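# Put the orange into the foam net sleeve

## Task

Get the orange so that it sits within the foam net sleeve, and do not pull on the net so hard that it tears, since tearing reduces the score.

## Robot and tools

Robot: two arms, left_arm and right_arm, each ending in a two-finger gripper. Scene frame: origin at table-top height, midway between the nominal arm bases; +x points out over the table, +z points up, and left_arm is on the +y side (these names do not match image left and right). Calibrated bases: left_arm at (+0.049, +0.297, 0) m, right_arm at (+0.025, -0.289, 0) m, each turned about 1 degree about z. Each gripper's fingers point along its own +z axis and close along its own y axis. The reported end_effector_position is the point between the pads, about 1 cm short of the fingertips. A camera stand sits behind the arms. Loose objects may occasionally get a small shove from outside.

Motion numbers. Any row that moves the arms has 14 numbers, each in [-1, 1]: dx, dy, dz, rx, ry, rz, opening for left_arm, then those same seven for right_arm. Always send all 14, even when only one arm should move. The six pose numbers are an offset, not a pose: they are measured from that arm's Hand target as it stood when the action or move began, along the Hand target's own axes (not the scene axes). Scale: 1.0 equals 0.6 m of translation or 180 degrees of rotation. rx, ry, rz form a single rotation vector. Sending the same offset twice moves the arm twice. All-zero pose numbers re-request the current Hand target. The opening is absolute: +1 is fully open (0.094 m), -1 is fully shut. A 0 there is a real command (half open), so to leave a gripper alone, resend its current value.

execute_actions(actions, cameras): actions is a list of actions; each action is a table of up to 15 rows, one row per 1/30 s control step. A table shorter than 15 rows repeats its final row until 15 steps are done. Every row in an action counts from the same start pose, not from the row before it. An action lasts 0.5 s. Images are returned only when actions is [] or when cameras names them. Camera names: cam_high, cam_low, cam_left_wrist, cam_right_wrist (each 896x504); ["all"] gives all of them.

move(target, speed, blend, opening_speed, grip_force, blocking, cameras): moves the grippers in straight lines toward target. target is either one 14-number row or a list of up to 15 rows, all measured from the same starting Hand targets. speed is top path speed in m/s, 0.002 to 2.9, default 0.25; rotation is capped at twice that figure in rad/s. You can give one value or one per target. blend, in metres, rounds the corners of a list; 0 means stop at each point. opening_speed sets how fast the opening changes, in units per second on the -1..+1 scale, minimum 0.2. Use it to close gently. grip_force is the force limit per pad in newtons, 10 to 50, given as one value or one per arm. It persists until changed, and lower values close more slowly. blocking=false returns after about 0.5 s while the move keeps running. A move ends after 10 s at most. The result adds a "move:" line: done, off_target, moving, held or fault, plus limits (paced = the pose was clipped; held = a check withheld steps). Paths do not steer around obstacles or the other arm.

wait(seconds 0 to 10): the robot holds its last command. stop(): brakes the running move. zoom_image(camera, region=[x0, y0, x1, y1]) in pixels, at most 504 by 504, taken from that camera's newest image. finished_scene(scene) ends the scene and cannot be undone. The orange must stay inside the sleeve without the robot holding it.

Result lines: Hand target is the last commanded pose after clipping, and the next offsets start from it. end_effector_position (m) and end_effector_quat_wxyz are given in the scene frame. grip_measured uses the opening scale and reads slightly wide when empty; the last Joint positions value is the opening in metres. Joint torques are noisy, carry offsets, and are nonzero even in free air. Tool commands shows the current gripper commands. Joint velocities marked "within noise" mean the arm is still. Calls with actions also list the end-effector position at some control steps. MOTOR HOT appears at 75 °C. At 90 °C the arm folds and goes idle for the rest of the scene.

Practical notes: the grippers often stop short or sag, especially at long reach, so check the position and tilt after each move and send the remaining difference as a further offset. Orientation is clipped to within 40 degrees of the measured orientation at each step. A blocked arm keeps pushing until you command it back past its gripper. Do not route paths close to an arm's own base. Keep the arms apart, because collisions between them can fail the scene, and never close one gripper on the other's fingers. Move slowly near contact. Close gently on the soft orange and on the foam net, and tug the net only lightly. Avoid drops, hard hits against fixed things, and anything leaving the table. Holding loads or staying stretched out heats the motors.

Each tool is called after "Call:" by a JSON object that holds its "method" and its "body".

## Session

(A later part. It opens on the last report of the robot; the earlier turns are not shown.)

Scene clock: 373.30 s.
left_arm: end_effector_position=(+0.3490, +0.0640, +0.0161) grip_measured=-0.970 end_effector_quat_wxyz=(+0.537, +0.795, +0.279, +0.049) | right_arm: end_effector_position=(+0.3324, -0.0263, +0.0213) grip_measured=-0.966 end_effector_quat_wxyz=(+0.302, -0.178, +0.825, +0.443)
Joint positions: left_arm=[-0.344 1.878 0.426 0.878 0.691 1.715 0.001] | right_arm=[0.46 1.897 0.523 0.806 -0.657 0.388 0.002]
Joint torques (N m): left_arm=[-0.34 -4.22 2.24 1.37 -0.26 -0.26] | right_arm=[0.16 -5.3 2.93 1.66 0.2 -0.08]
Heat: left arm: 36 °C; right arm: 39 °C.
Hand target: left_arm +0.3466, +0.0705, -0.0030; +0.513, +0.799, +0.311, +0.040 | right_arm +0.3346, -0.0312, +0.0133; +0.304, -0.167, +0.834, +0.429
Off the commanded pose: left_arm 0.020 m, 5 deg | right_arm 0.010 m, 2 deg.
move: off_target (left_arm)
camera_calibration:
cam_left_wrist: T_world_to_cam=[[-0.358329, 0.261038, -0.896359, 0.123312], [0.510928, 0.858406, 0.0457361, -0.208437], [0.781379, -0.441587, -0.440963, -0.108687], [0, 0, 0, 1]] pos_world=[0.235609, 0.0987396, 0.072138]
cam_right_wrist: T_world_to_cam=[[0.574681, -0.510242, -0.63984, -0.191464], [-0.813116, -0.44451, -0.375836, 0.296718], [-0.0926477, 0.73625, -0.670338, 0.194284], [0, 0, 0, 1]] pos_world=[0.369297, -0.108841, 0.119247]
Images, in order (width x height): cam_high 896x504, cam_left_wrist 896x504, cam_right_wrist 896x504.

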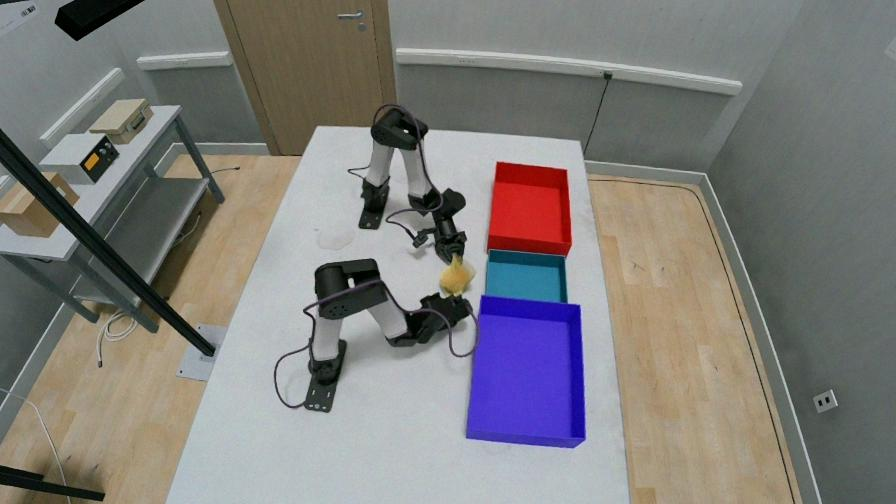

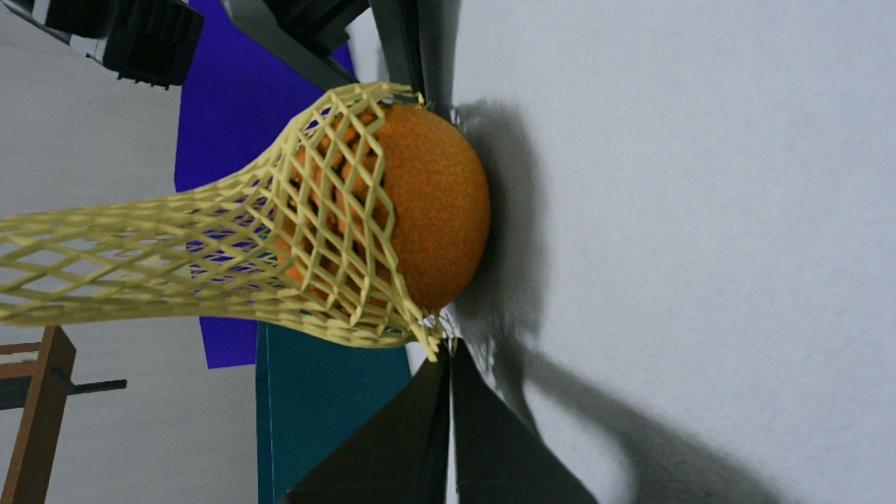

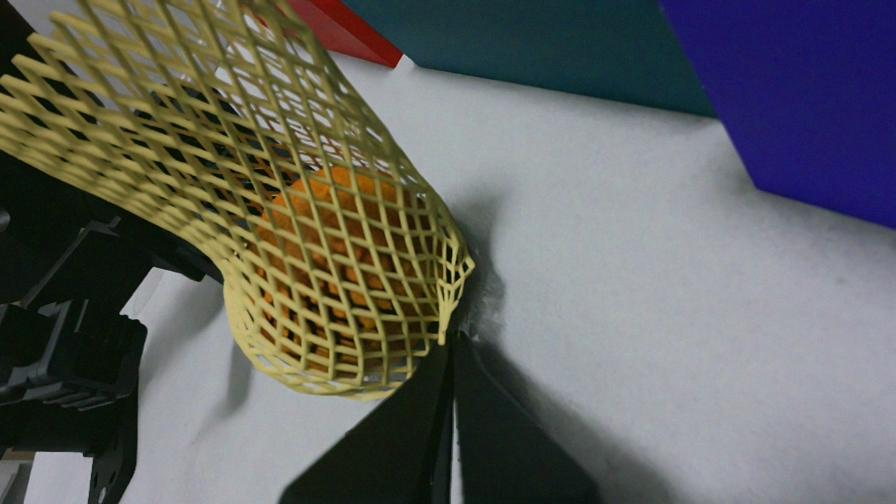

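Call:
{"method": "move", "body": {"target": [-0.01187, 0.0081, -0.01088, 0, 0, 0, -1, 0.01302, 0.00028, 0.00008, 0, 0, 0, -1], "speed": 0.03, "cameras": ["cam_high", "cam_left_wrist", "cam_right_wrist"]}}

Scene clock: 396.57 s.
left_arm: end_effector_position=(+0.3449, +0.0642, +0.0156) grip_measured=-0.970 end_effector_quat_wxyz=(+0.535, +0.795, +0.281, +0.052) | right_arm: end_effector_position=(+0.3303, -0.0256, +0.0230) grip_measured=-0.966 end_effector_quat_wxyz=(+0.316, -0.183, +0.818, +0.444)
Joint positions: left_arm=[-0.353 1.867 0.407 0.888 0.676 1.711 0.001] | right_arm=[0.466 1.904 0.5 0.869 -0.651 0.388 0.002]
Joint torques (N m): left_arm=[-0.47 -8.18 1.99 1.03 -0.25 -0.31] | right_arm=[0.2 -4.77 2.62 1.49 0.22 0.06]
Heat: left arm: 36 °C; right arm: 39 °C.
Hand target: left_arm +0.3406, +0.0705, +0.0060; +0.513, +0.799, +0.311, +0.040 | right_arm +0.3286, -0.0312, +0.0083; +0.304, -0.167, +0.834, +0.429
Off the commanded pose: left_arm 0.012 m, 4 deg | right_arm 0.016 m, 3 deg.
move: off_target (left_arm, right_arm)
camera_calibration:
cam_left_wrist: T_world_to_cam=[[-0.359277, 0.263896, -0.895142, 0.121498], [0.506045, 0.861014, 0.0507271, -0.205067], [0.784116, -0.434757, -0.442886, -0.106857], [0, 0, 0, 1]] pos_world=[0.231213, 0.0980462, 0.0718347]
cam_right_wrist: T_world_to_cam=[[0.594407, -0.502747, -0.627636, -0.195423], [-0.800843, -0.440944, -0.40524, 0.292492], [-0.0730188, 0.743515, -0.664721, 0.188272], [0, 0, 0, 1]] pos_world=[0.364149, -0.109259, 0.121024]
Images, in order (width x height): cam_high 896x504, cam_left_wrist 896x504, cam_right_wrist 896x504.

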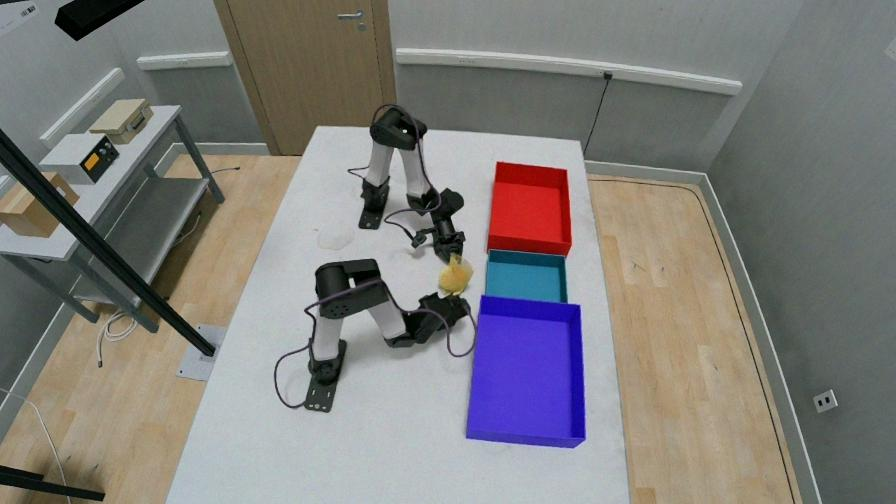

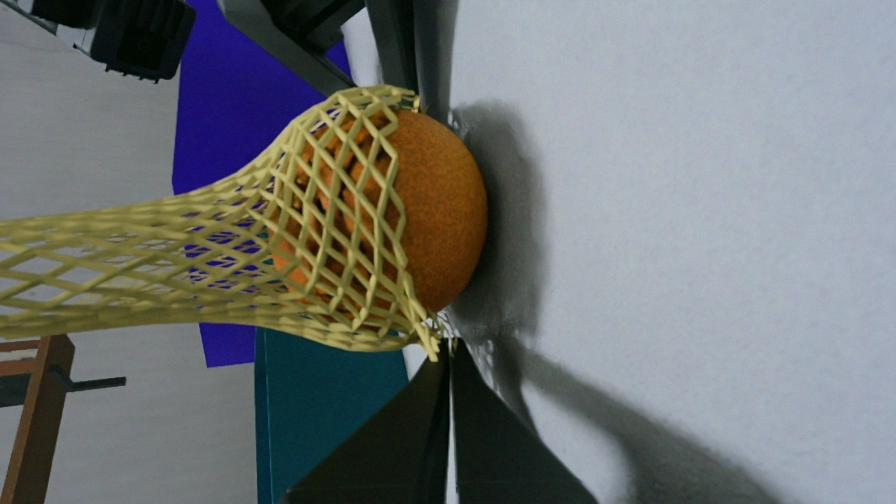

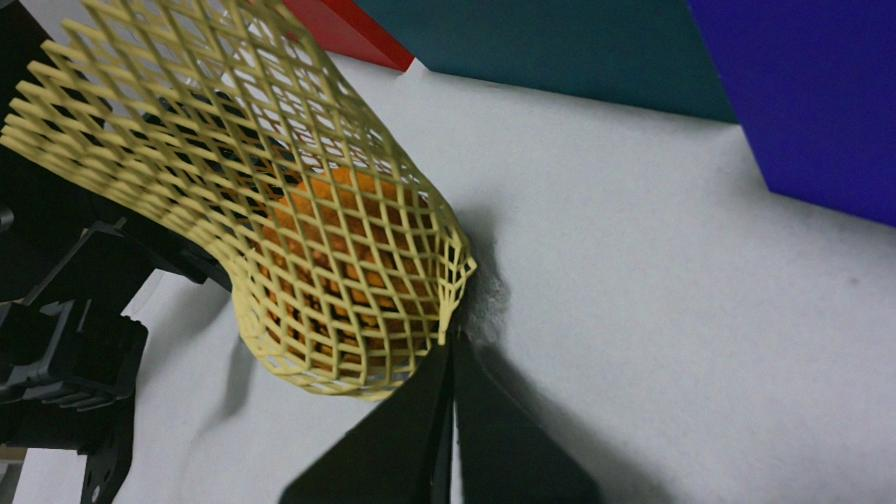

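Call:
{"method": "move", "body": {"target": [-0.01071, -0.00608, -0.00511, 0, 0, 0, -1, 0.00579, 0.01129, -0.00783, 0, 0, 0, -1], "speed": 0.03, "cameras": ["cam_high", "cam_left_wrist", "cam_right_wrist"]}}

Scene clock: 416.63 s.
left_arm: end_effector_position=(+0.3375, +0.0650, +0.0147) grip_measured=-0.970 end_effector_quat_wxyz=(+0.531, +0.797, +0.283, +0.051) | right_arm: end_effector_position=(+0.3237, -0.0244, +0.0227) grip_measured=-0.966 end_effector_quat_wxyz=(+0.320, -0.190, +0.816, +0.442)
Joint positions: left_arm=[-0.364 1.847 0.381 0.888 0.662 1.706 0.001] | right_arm=[0.482 1.897 0.476 0.893 -0.637 0.382 0.002]
Joint torques (N m): left_arm=[-0.54 -7.6 1.74 1.2 -0.21 -0.36] | right_arm=[0.06 -6.87 1.95 1.3 0.23 0.12]
Heat: left arm: 37 °C; right arm: 39 °C.
Hand target: left_arm +0.3326, +0.0705, +0.0060; +0.513, +0.799, +0.311, +0.040 | right_arm +0.3206, -0.0312, +0.0123; +0.304, -0.167, +0.834, +0.429
Off the commanded pose: left_arm 0.011 m, 4 deg | right_arm 0.013 m, 4 deg.
move: off_target (left_arm, right_arm)
camera_calibration:
cam_left_wrist: T_world_to_cam=[[-0.36595, 0.269571, -0.890737, 0.119656], [0.503966, 0.862044, 0.0538383, -0.201478], [0.782367, -0.429199, -0.45132, -0.100835], [0, 0, 0, 1]] pos_world=[0.224216, 0.098149, 0.0719203]
cam_right_wrist: T_world_to_cam=[[0.606782, -0.50236, -0.615995, -0.195355], [-0.792013, -0.447744, -0.41502, 0.284917], [-0.0673189, 0.739703, -0.669558, 0.184781], [0, 0, 0, 1]] pos_world=[0.356635, -0.107252, 0.12163]
Images, in order (width x height): cam_high 896x504, cam_left_wrist 896x504, cam_right_wrist 896x504.

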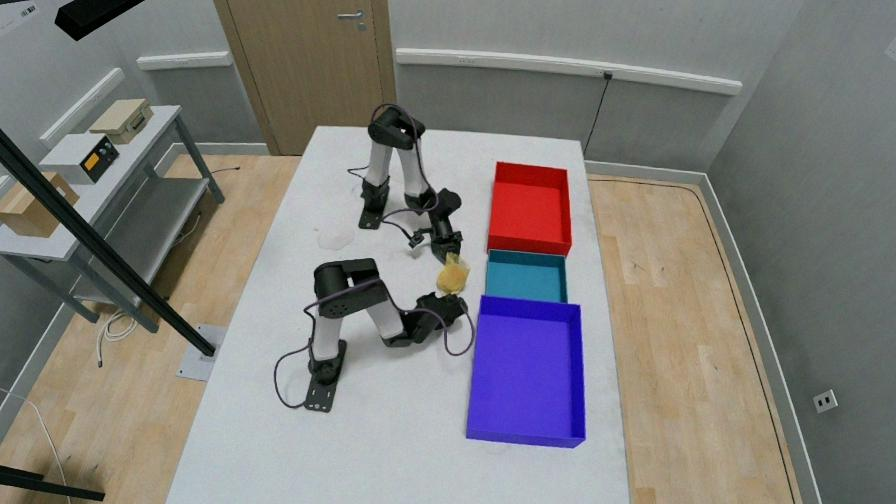

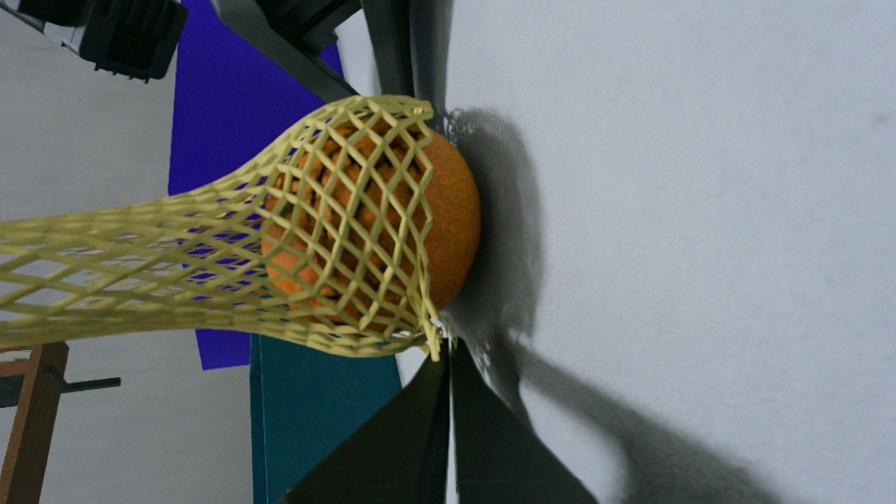

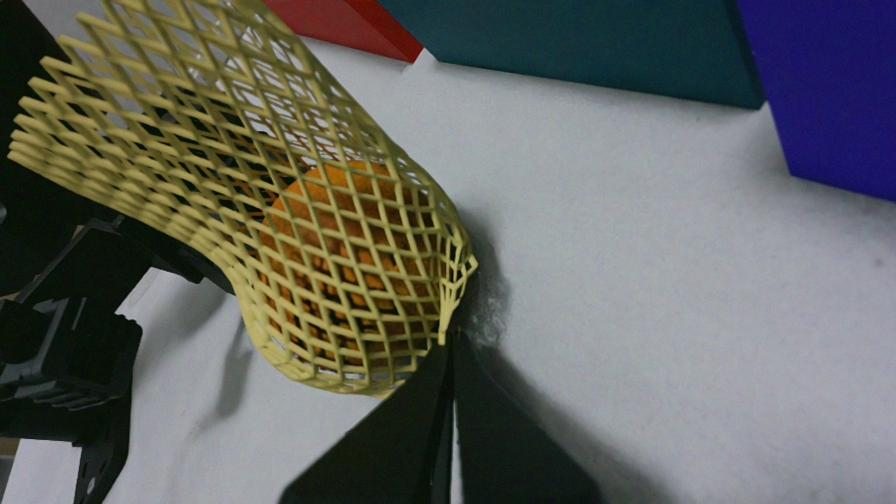

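Call:
{"method": "zoom_image", "body": {"camera": "cam_high", "region": [420, 235, 490, 305]}}

Call:
{"method": "zoom_image", "body": {"camera": "cam_left_wrist", "region": [240, 70, 520, 370]}}

Call:
{"method": "zoom_image", "body": {"camera": "cam_right_wrist", "region": [210, 140, 510, 420]}}

Scaled by 7.200.

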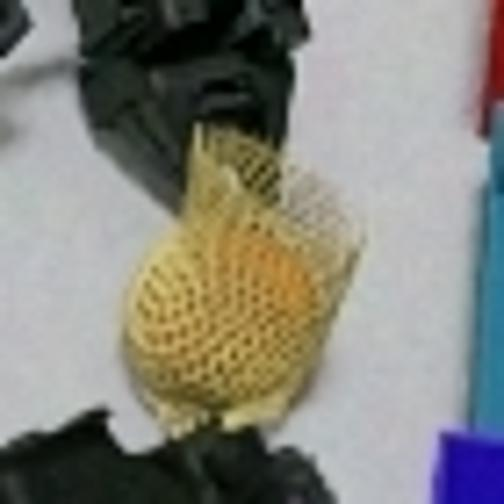

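Scaled by 1.680.

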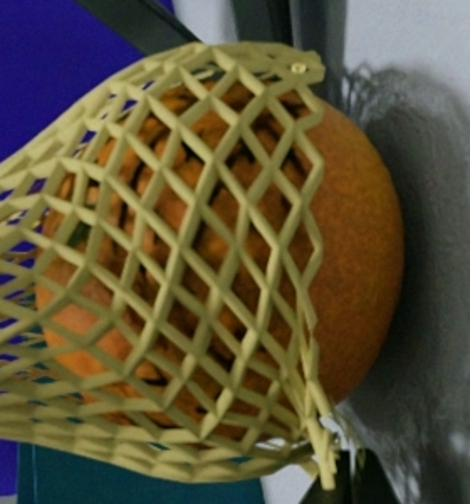

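Scaled by 1.680.

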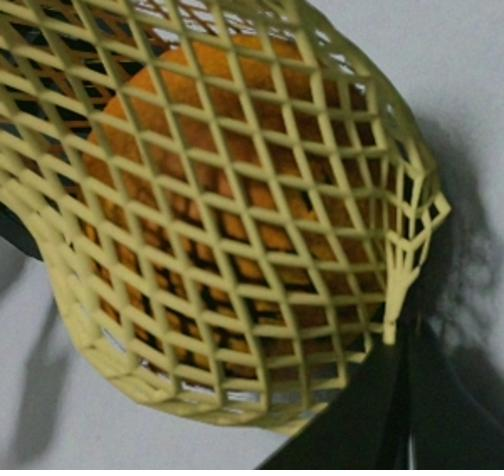

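Call:
{"method": "move", "body": {"target": [-0.0051, 0.01689, -0.0094, 0, 0, 0, -1, -0.01301, 0.01228, -0.00894, 0, 0, 0, -1], "speed": 0.03, "cameras": []}}

Scene clock: 441.90 s.
left_arm: end_effector_position=(+0.3322, +0.0674, +0.0186) grip_measured=-0.970 end_effector_quat_wxyz=(+0.524, +0.798, +0.293, +0.042) | right_arm: end_effector_position=(+0.3184, -0.0275, +0.0239) grip_measured=-0.966 end_effector_quat_wxyz=(+0.305, -0.179, +0.825, +0.440)
Joint positions: left_arm=[-0.364 1.79 0.372 0.817 0.661 1.697 0.001] | right_arm=[0.482 1.852 0.466 0.827 -0.634 0.396 0.002]
Joint torques (N m): left_arm=[-0.51 -8.62 3.29 1.12 -0.18 -0.25] | right_arm=[0.23 -8.2 3.56 1.27 0.17 0]
Heat: left arm: 40 °C; right arm: 39 °C.
Hand target: left_arm +0.3326, +0.0705, +0.0180; +0.513, +0.799, +0.311, +0.040 | right_arm +0.3206, -0.0312, +0.0243; +0.304, -0.167, +0.834, +0.429
Off the commanded pose: left_arm 0.003 m, 2 deg | right_arm 0.004 m, 2 deg.
move: done
No camera images: "cameras" was empty.

Call:
{"method": "wait", "body": {"seconds": 0.1, "cameras": ["cam_high", "cam_left_wrist", "cam_right_wrist"]}}

Scene clock: 446.53 s.
left_arm: end_effector_position=(+0.3322, +0.0674, +0.0186) grip_measured=-0.970 end_effector_quat_wxyz=(+0.524, +0.798, +0.293, +0.042) | right_arm: end_effector_position=(+0.3184, -0.0275, +0.0239) grip_measured=-0.966 end_effector_quat_wxyz=(+0.305, -0.179, +0.825, +0.440)
Joint positions: left_arm=[-0.364 1.79 0.372 0.817 0.661 1.697 0.001] | right_arm=[0.482 1.852 0.466 0.827 -0.634 0.396 0.002]
Joint torques (N m): left_arm=[-0.53 -8.64 3.29 1.12 -0.19 -0.25] | right_arm=[0.28 -8.16 3.55 1.28 0.14 0.05]
Heat: left arm: 40 °C; right arm: 39 °C.
Hand target: left_arm +0.3326, +0.0705, +0.0180; +0.513, +0.799, +0.311, +0.040 | right_arm +0.3206, -0.0312, +0.0243; +0.304, -0.167, +0.834, +0.429
Tool commands: left_gripper/opening=-1.0 right_gripper/opening=-1.0
Off the commanded pose: left_arm 0.003 m, 2 deg | right_arm 0.004 m, 2 deg.
wait: 0.10 s; at rest from the start
camera_calibration:
cam_left_wrist: T_world_to_cam=[[-0.392646, 0.272806, -0.878297, 0.128891], [0.500841, 0.86439, 0.0445843, -0.199931], [0.771355, -0.422381, -0.476032, -0.0902053], [0, 0, 0, 1]] pos_world=[0.220323, 0.0995553, 0.0791782]
cam_right_wrist: T_world_to_cam=[[0.578659, -0.513742, -0.633421, -0.183877], [-0.81093, -0.445159, -0.379771, 0.285035], [-0.0868681, 0.733418, -0.674204, 0.193824], [0, 0, 0, 1]] pos_world=[0.354383, -0.109733, 0.122453]
Images, in order (width x height): cam_high 896x504, cam_left_wrist 896x504, cam_right_wrist 896x504.

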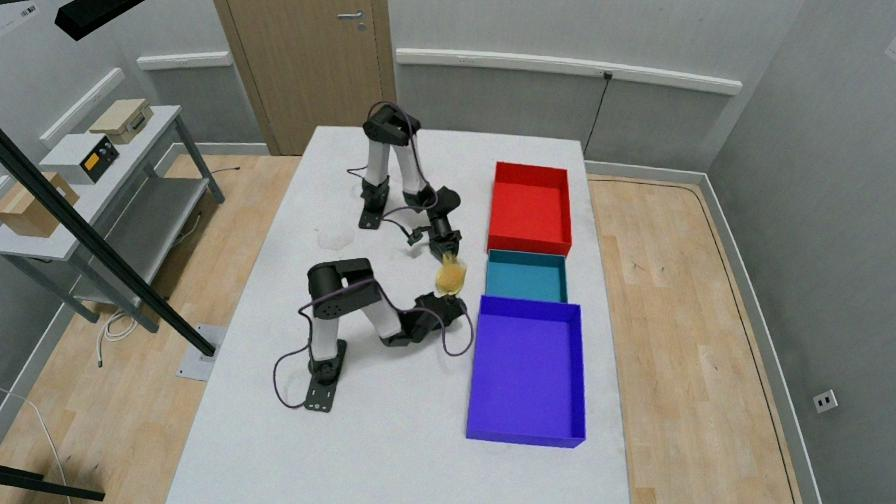

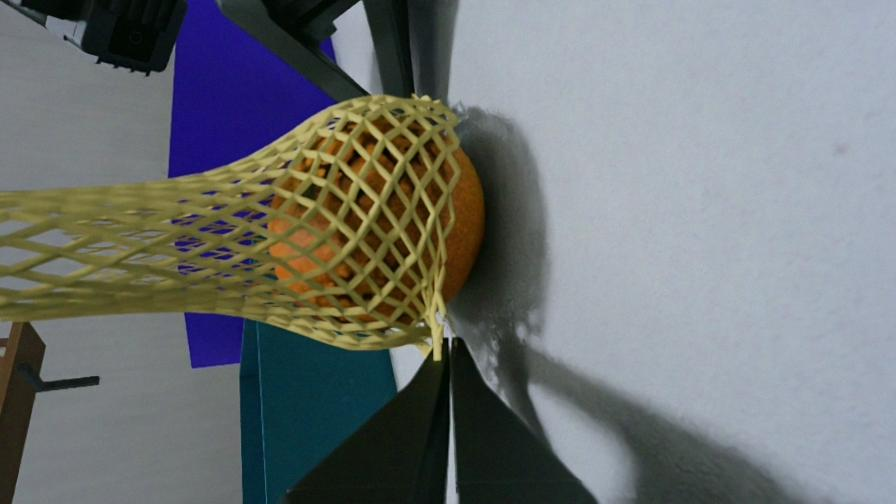

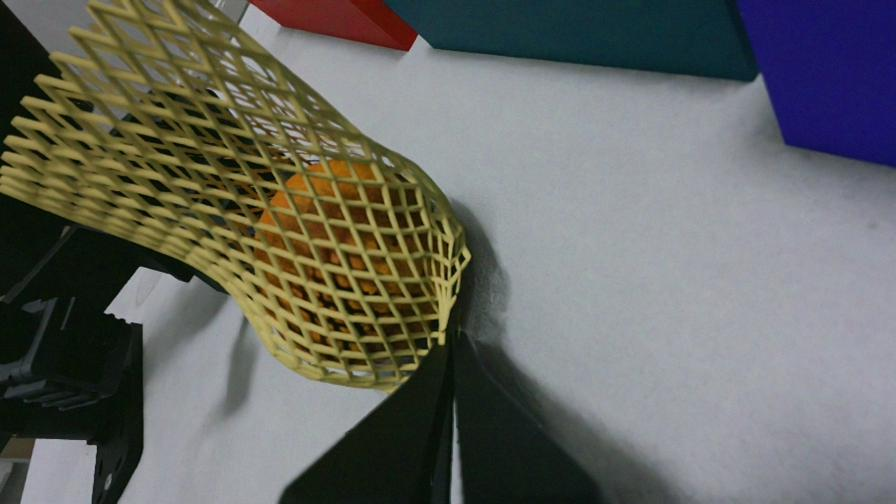

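Call:
{"method": "zoom_image", "body": {"camera": "cam_right_wrist", "region": [220, 130, 520, 410]}}

Call:
{"method": "zoom_image", "body": {"camera": "cam_high", "region": [420, 235, 490, 305]}}

Call:
{"method": "zoom_image", "body": {"camera": "cam_left_wrist", "region": [250, 70, 530, 370]}}

Scaled by 1.680.

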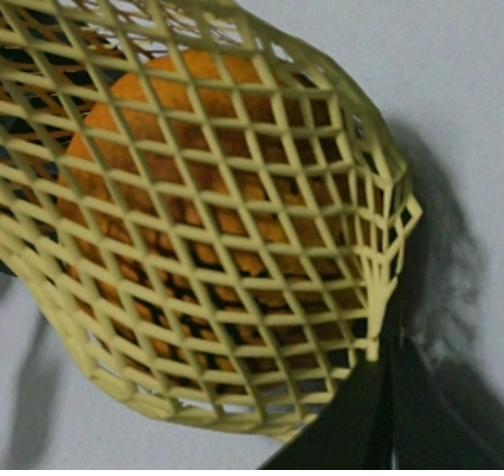

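Scaled by 7.200.

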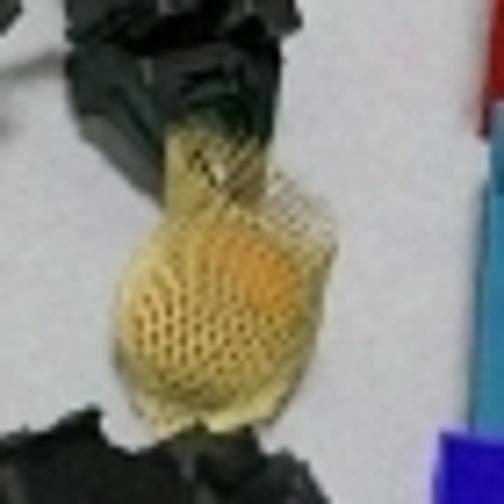

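Scaled by 1.680.

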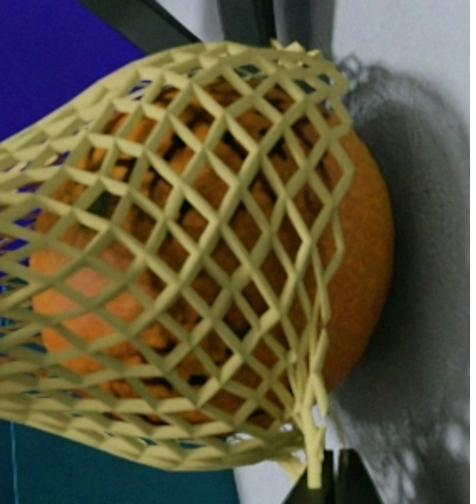

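Call:
{"method": "move", "body": {"target": [-0.00425, 0.01408, -0.00784, 0, 0, 0, -0.55, -0.01084, 0.01023, -0.00745, 0, 0, 0, -0.55], "speed": 0.006, "opening_speed": 0.25, "cameras": ["cam_high", "cam_left_wrist", "cam_right_wrist"]}}

Scene clock: 470.97 s.
left_arm: end_effector_position=(+0.3294, +0.0709, +0.0210) grip_measured=-0.552 end_effector_quat_wxyz=(+0.513, +0.802, +0.304, +0.038) | right_arm: end_effector_position=(+0.3175, -0.0320, +0.0262) grip_measured=-0.552 end_effector_quat_wxyz=(+0.298, -0.170, +0.835, +0.429)
Joint positions: left_arm=[-0.364 1.735 0.372 0.733 0.645 1.697 0.021] | right_arm=[0.48 1.803 0.466 0.749 -0.613 0.397 0.021]
Joint torques (N m): left_arm=[-0.55 -8.68 4.34 1.25 -0.06 -0.26] | right_arm=[0.14 -8.4 4.62 1.37 0.01 0.04]
Heat: left arm: 42 °C; right arm: 41 °C.
Hand target: left_arm +0.3326, +0.0705, +0.0280; +0.513, +0.799, +0.311, +0.040 | right_arm +0.3206, -0.0312, +0.0343; +0.304, -0.167, +0.834, +0.429
Off the commanded pose: left_arm 0.008 m, 1 deg | right_arm 0.009 m, 1 deg.
move: done
camera_calibration:
cam_left_wrist: T_world_to_cam=[[-0.416713, 0.284386, -0.863409, 0.135809], [0.491061, 0.86972, 0.0494608, -0.198853], [0.76499, -0.403375, -0.502075, -0.0841726], [0, 0, 0, 1]] pos_world=[0.218633, 0.100371, 0.0848328]
cam_right_wrist: T_world_to_cam=[[0.553914, -0.539749, -0.633916, -0.177278], [-0.82799, -0.436905, -0.351491, 0.288124], [-0.0872441, 0.719573, -0.688915, 0.198576], [0, 0, 0, 1]] pos_world=[0.354085, -0.112693, 0.125695]
Images, in order (width x height): cam_high 896x504, cam_left_wrist 896x504, cam_right_wrist 896x504.

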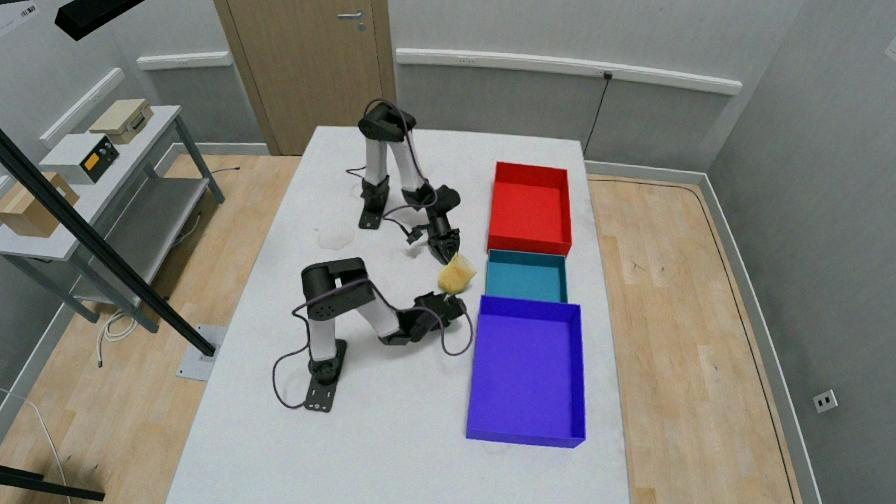

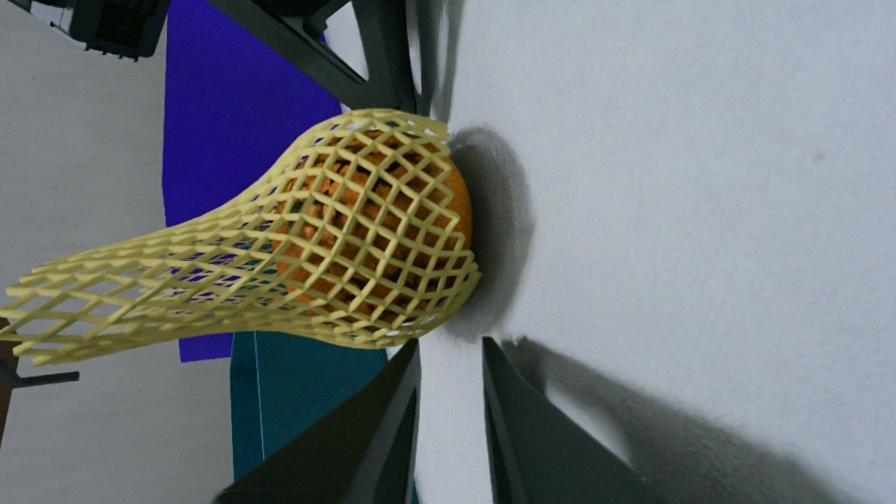

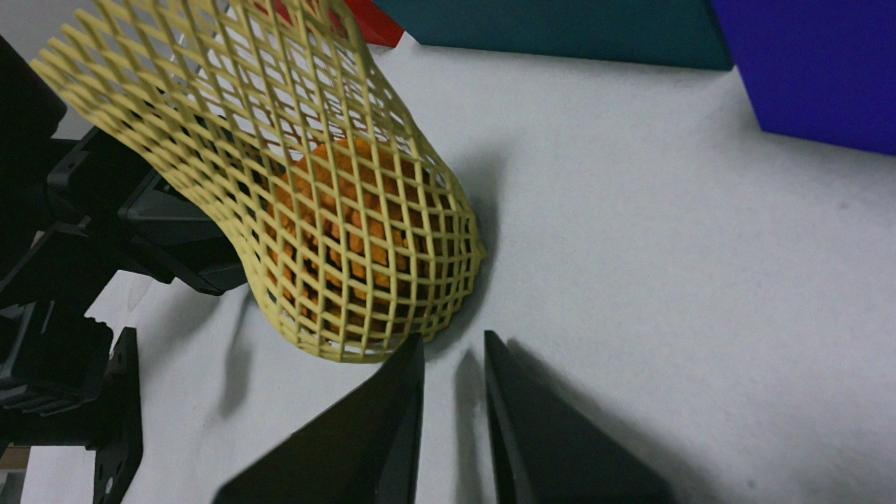

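Call:
{"method": "move", "body": {"target": [[0, 0, -0.06, 0, 0, 0, -0.55, 0, 0, -0.06, 0, 0, 0, -0.55], [0, 0, -0.2, 0, 0, 0, -0.55, 0, 0, -0.2, 0, 0, 0, -0.55]], "speed": [0.05, 0.12], "blend": 0.01, "cameras": ["all"]}}

Scene clock: 479.33 s.
left_arm: end_effector_position=(+0.2836, +0.1662, +0.0758) grip_measured=-0.552 end_effector_quat_wxyz=(+0.508, +0.800, +0.319, +0.039) | right_arm: end_effector_position=(+0.2722, -0.1305, +0.0755) grip_measured=-0.552 end_effector_quat_wxyz=(+0.291, -0.153, +0.842, +0.427)
Joint positions: left_arm=[0.056 1.14 0.338 -0.131 0.927 2.091 0.021] | right_arm=[0.117 1.235 0.347 0.073 -0.877 0.108 0.021]
Joint torques (N m): left_arm=[0.79 -2.41 7.71 0.9 0.36 0.11] | right_arm=[-0.81 -3.84 8.08 1.12 -0.37 -0.29]
Heat: left arm: 41 °C; right arm: 41 °C.
Hand target: left_arm +0.2866, +0.1659, +0.0844; +0.513, +0.799, +0.311, +0.040 | right_arm +0.2770, -0.1293, +0.0880; +0.304, -0.167, +0.834, +0.429
Off the commanded pose: left_arm 0.009 m, 1 deg | right_arm 0.013 m, 2 deg.
move: off_target (right_arm)
camera_calibration:
cam_left_wrist: T_world_to_cam=[[-0.439463, 0.277331, -0.854377, 0.143933], [0.468183, 0.882453, 0.0456264, -0.257374], [0.766601, -0.379954, -0.517647, 0.0136951], [0, 0, 0, 1]] pos_world=[0.173253, 0.192407, 0.141805]
cam_right_wrist: T_world_to_cam=[[0.520671, -0.555351, -0.64845, -0.165969], [-0.849109, -0.415992, -0.325521, 0.231409], [-0.0889715, 0.720094, -0.688149, 0.299931], [0, 0, 0, 1]] pos_world=[0.309592, -0.211886, 0.174103]

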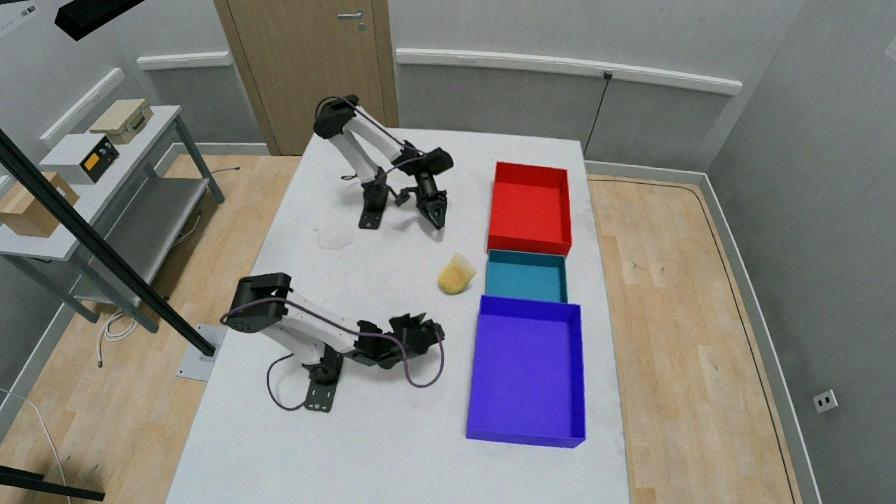

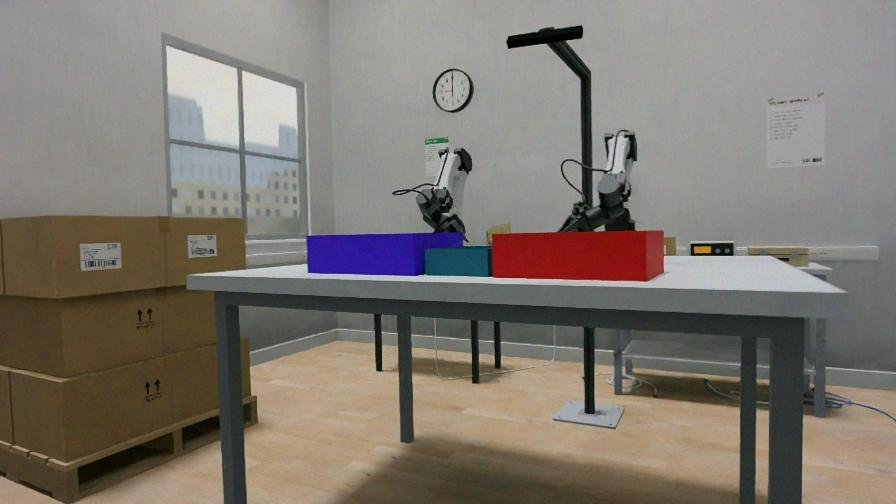

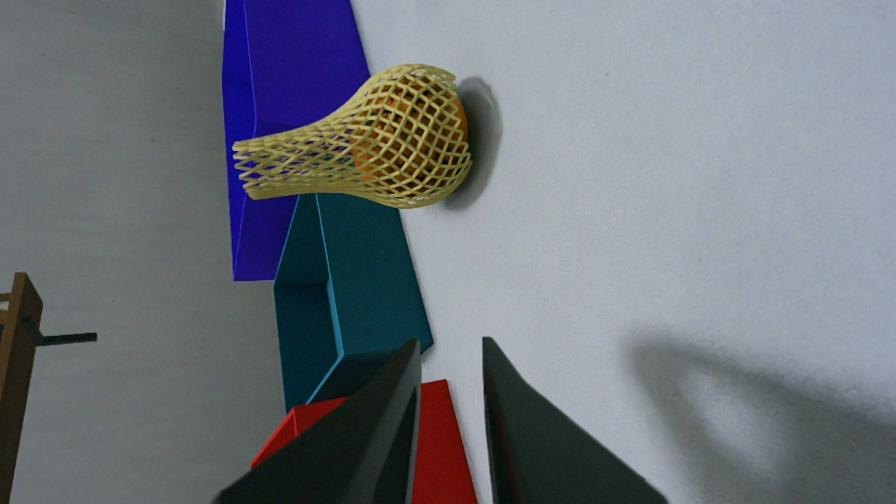

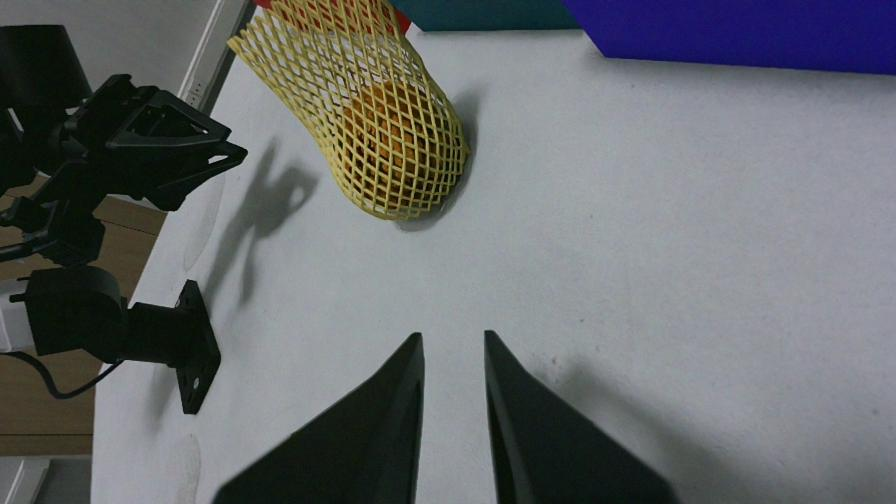

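Call:
{"method": "zoom_image", "body": {"camera": "cam_left_wrist", "region": [220, 40, 520, 230]}}

Call:
{"method": "zoom_image", "body": {"camera": "cam_right_wrist", "region": [220, 0, 500, 240]}}

Call:
{"method": "zoom_image", "body": {"camera": "cam_high", "region": [425, 240, 495, 305]}}

Scaled by 1.680.

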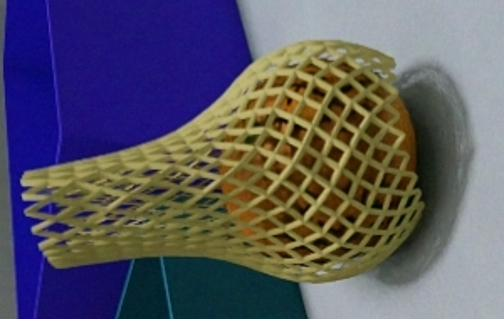

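Scaled by 1.800.

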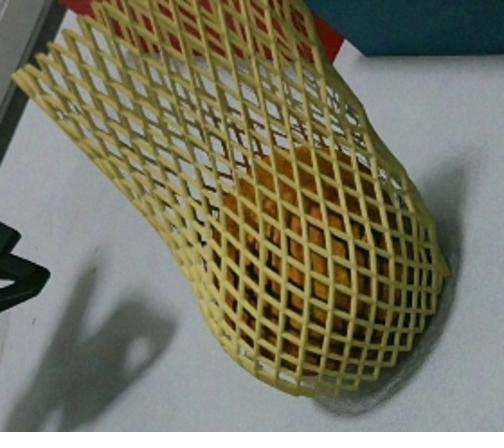

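Scaled by 7.200.

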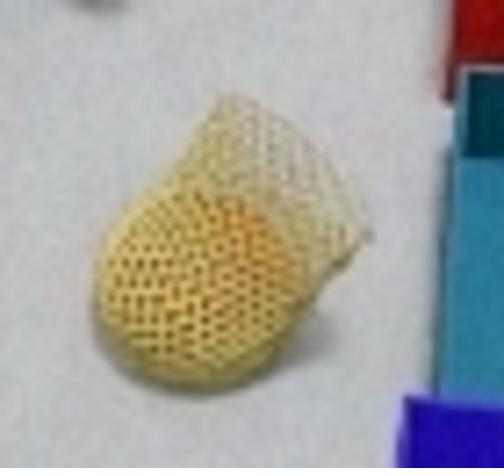

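Call:
{"method": "finished_scene", "body": {"scene": 1}}

The scene is finished: the task was done.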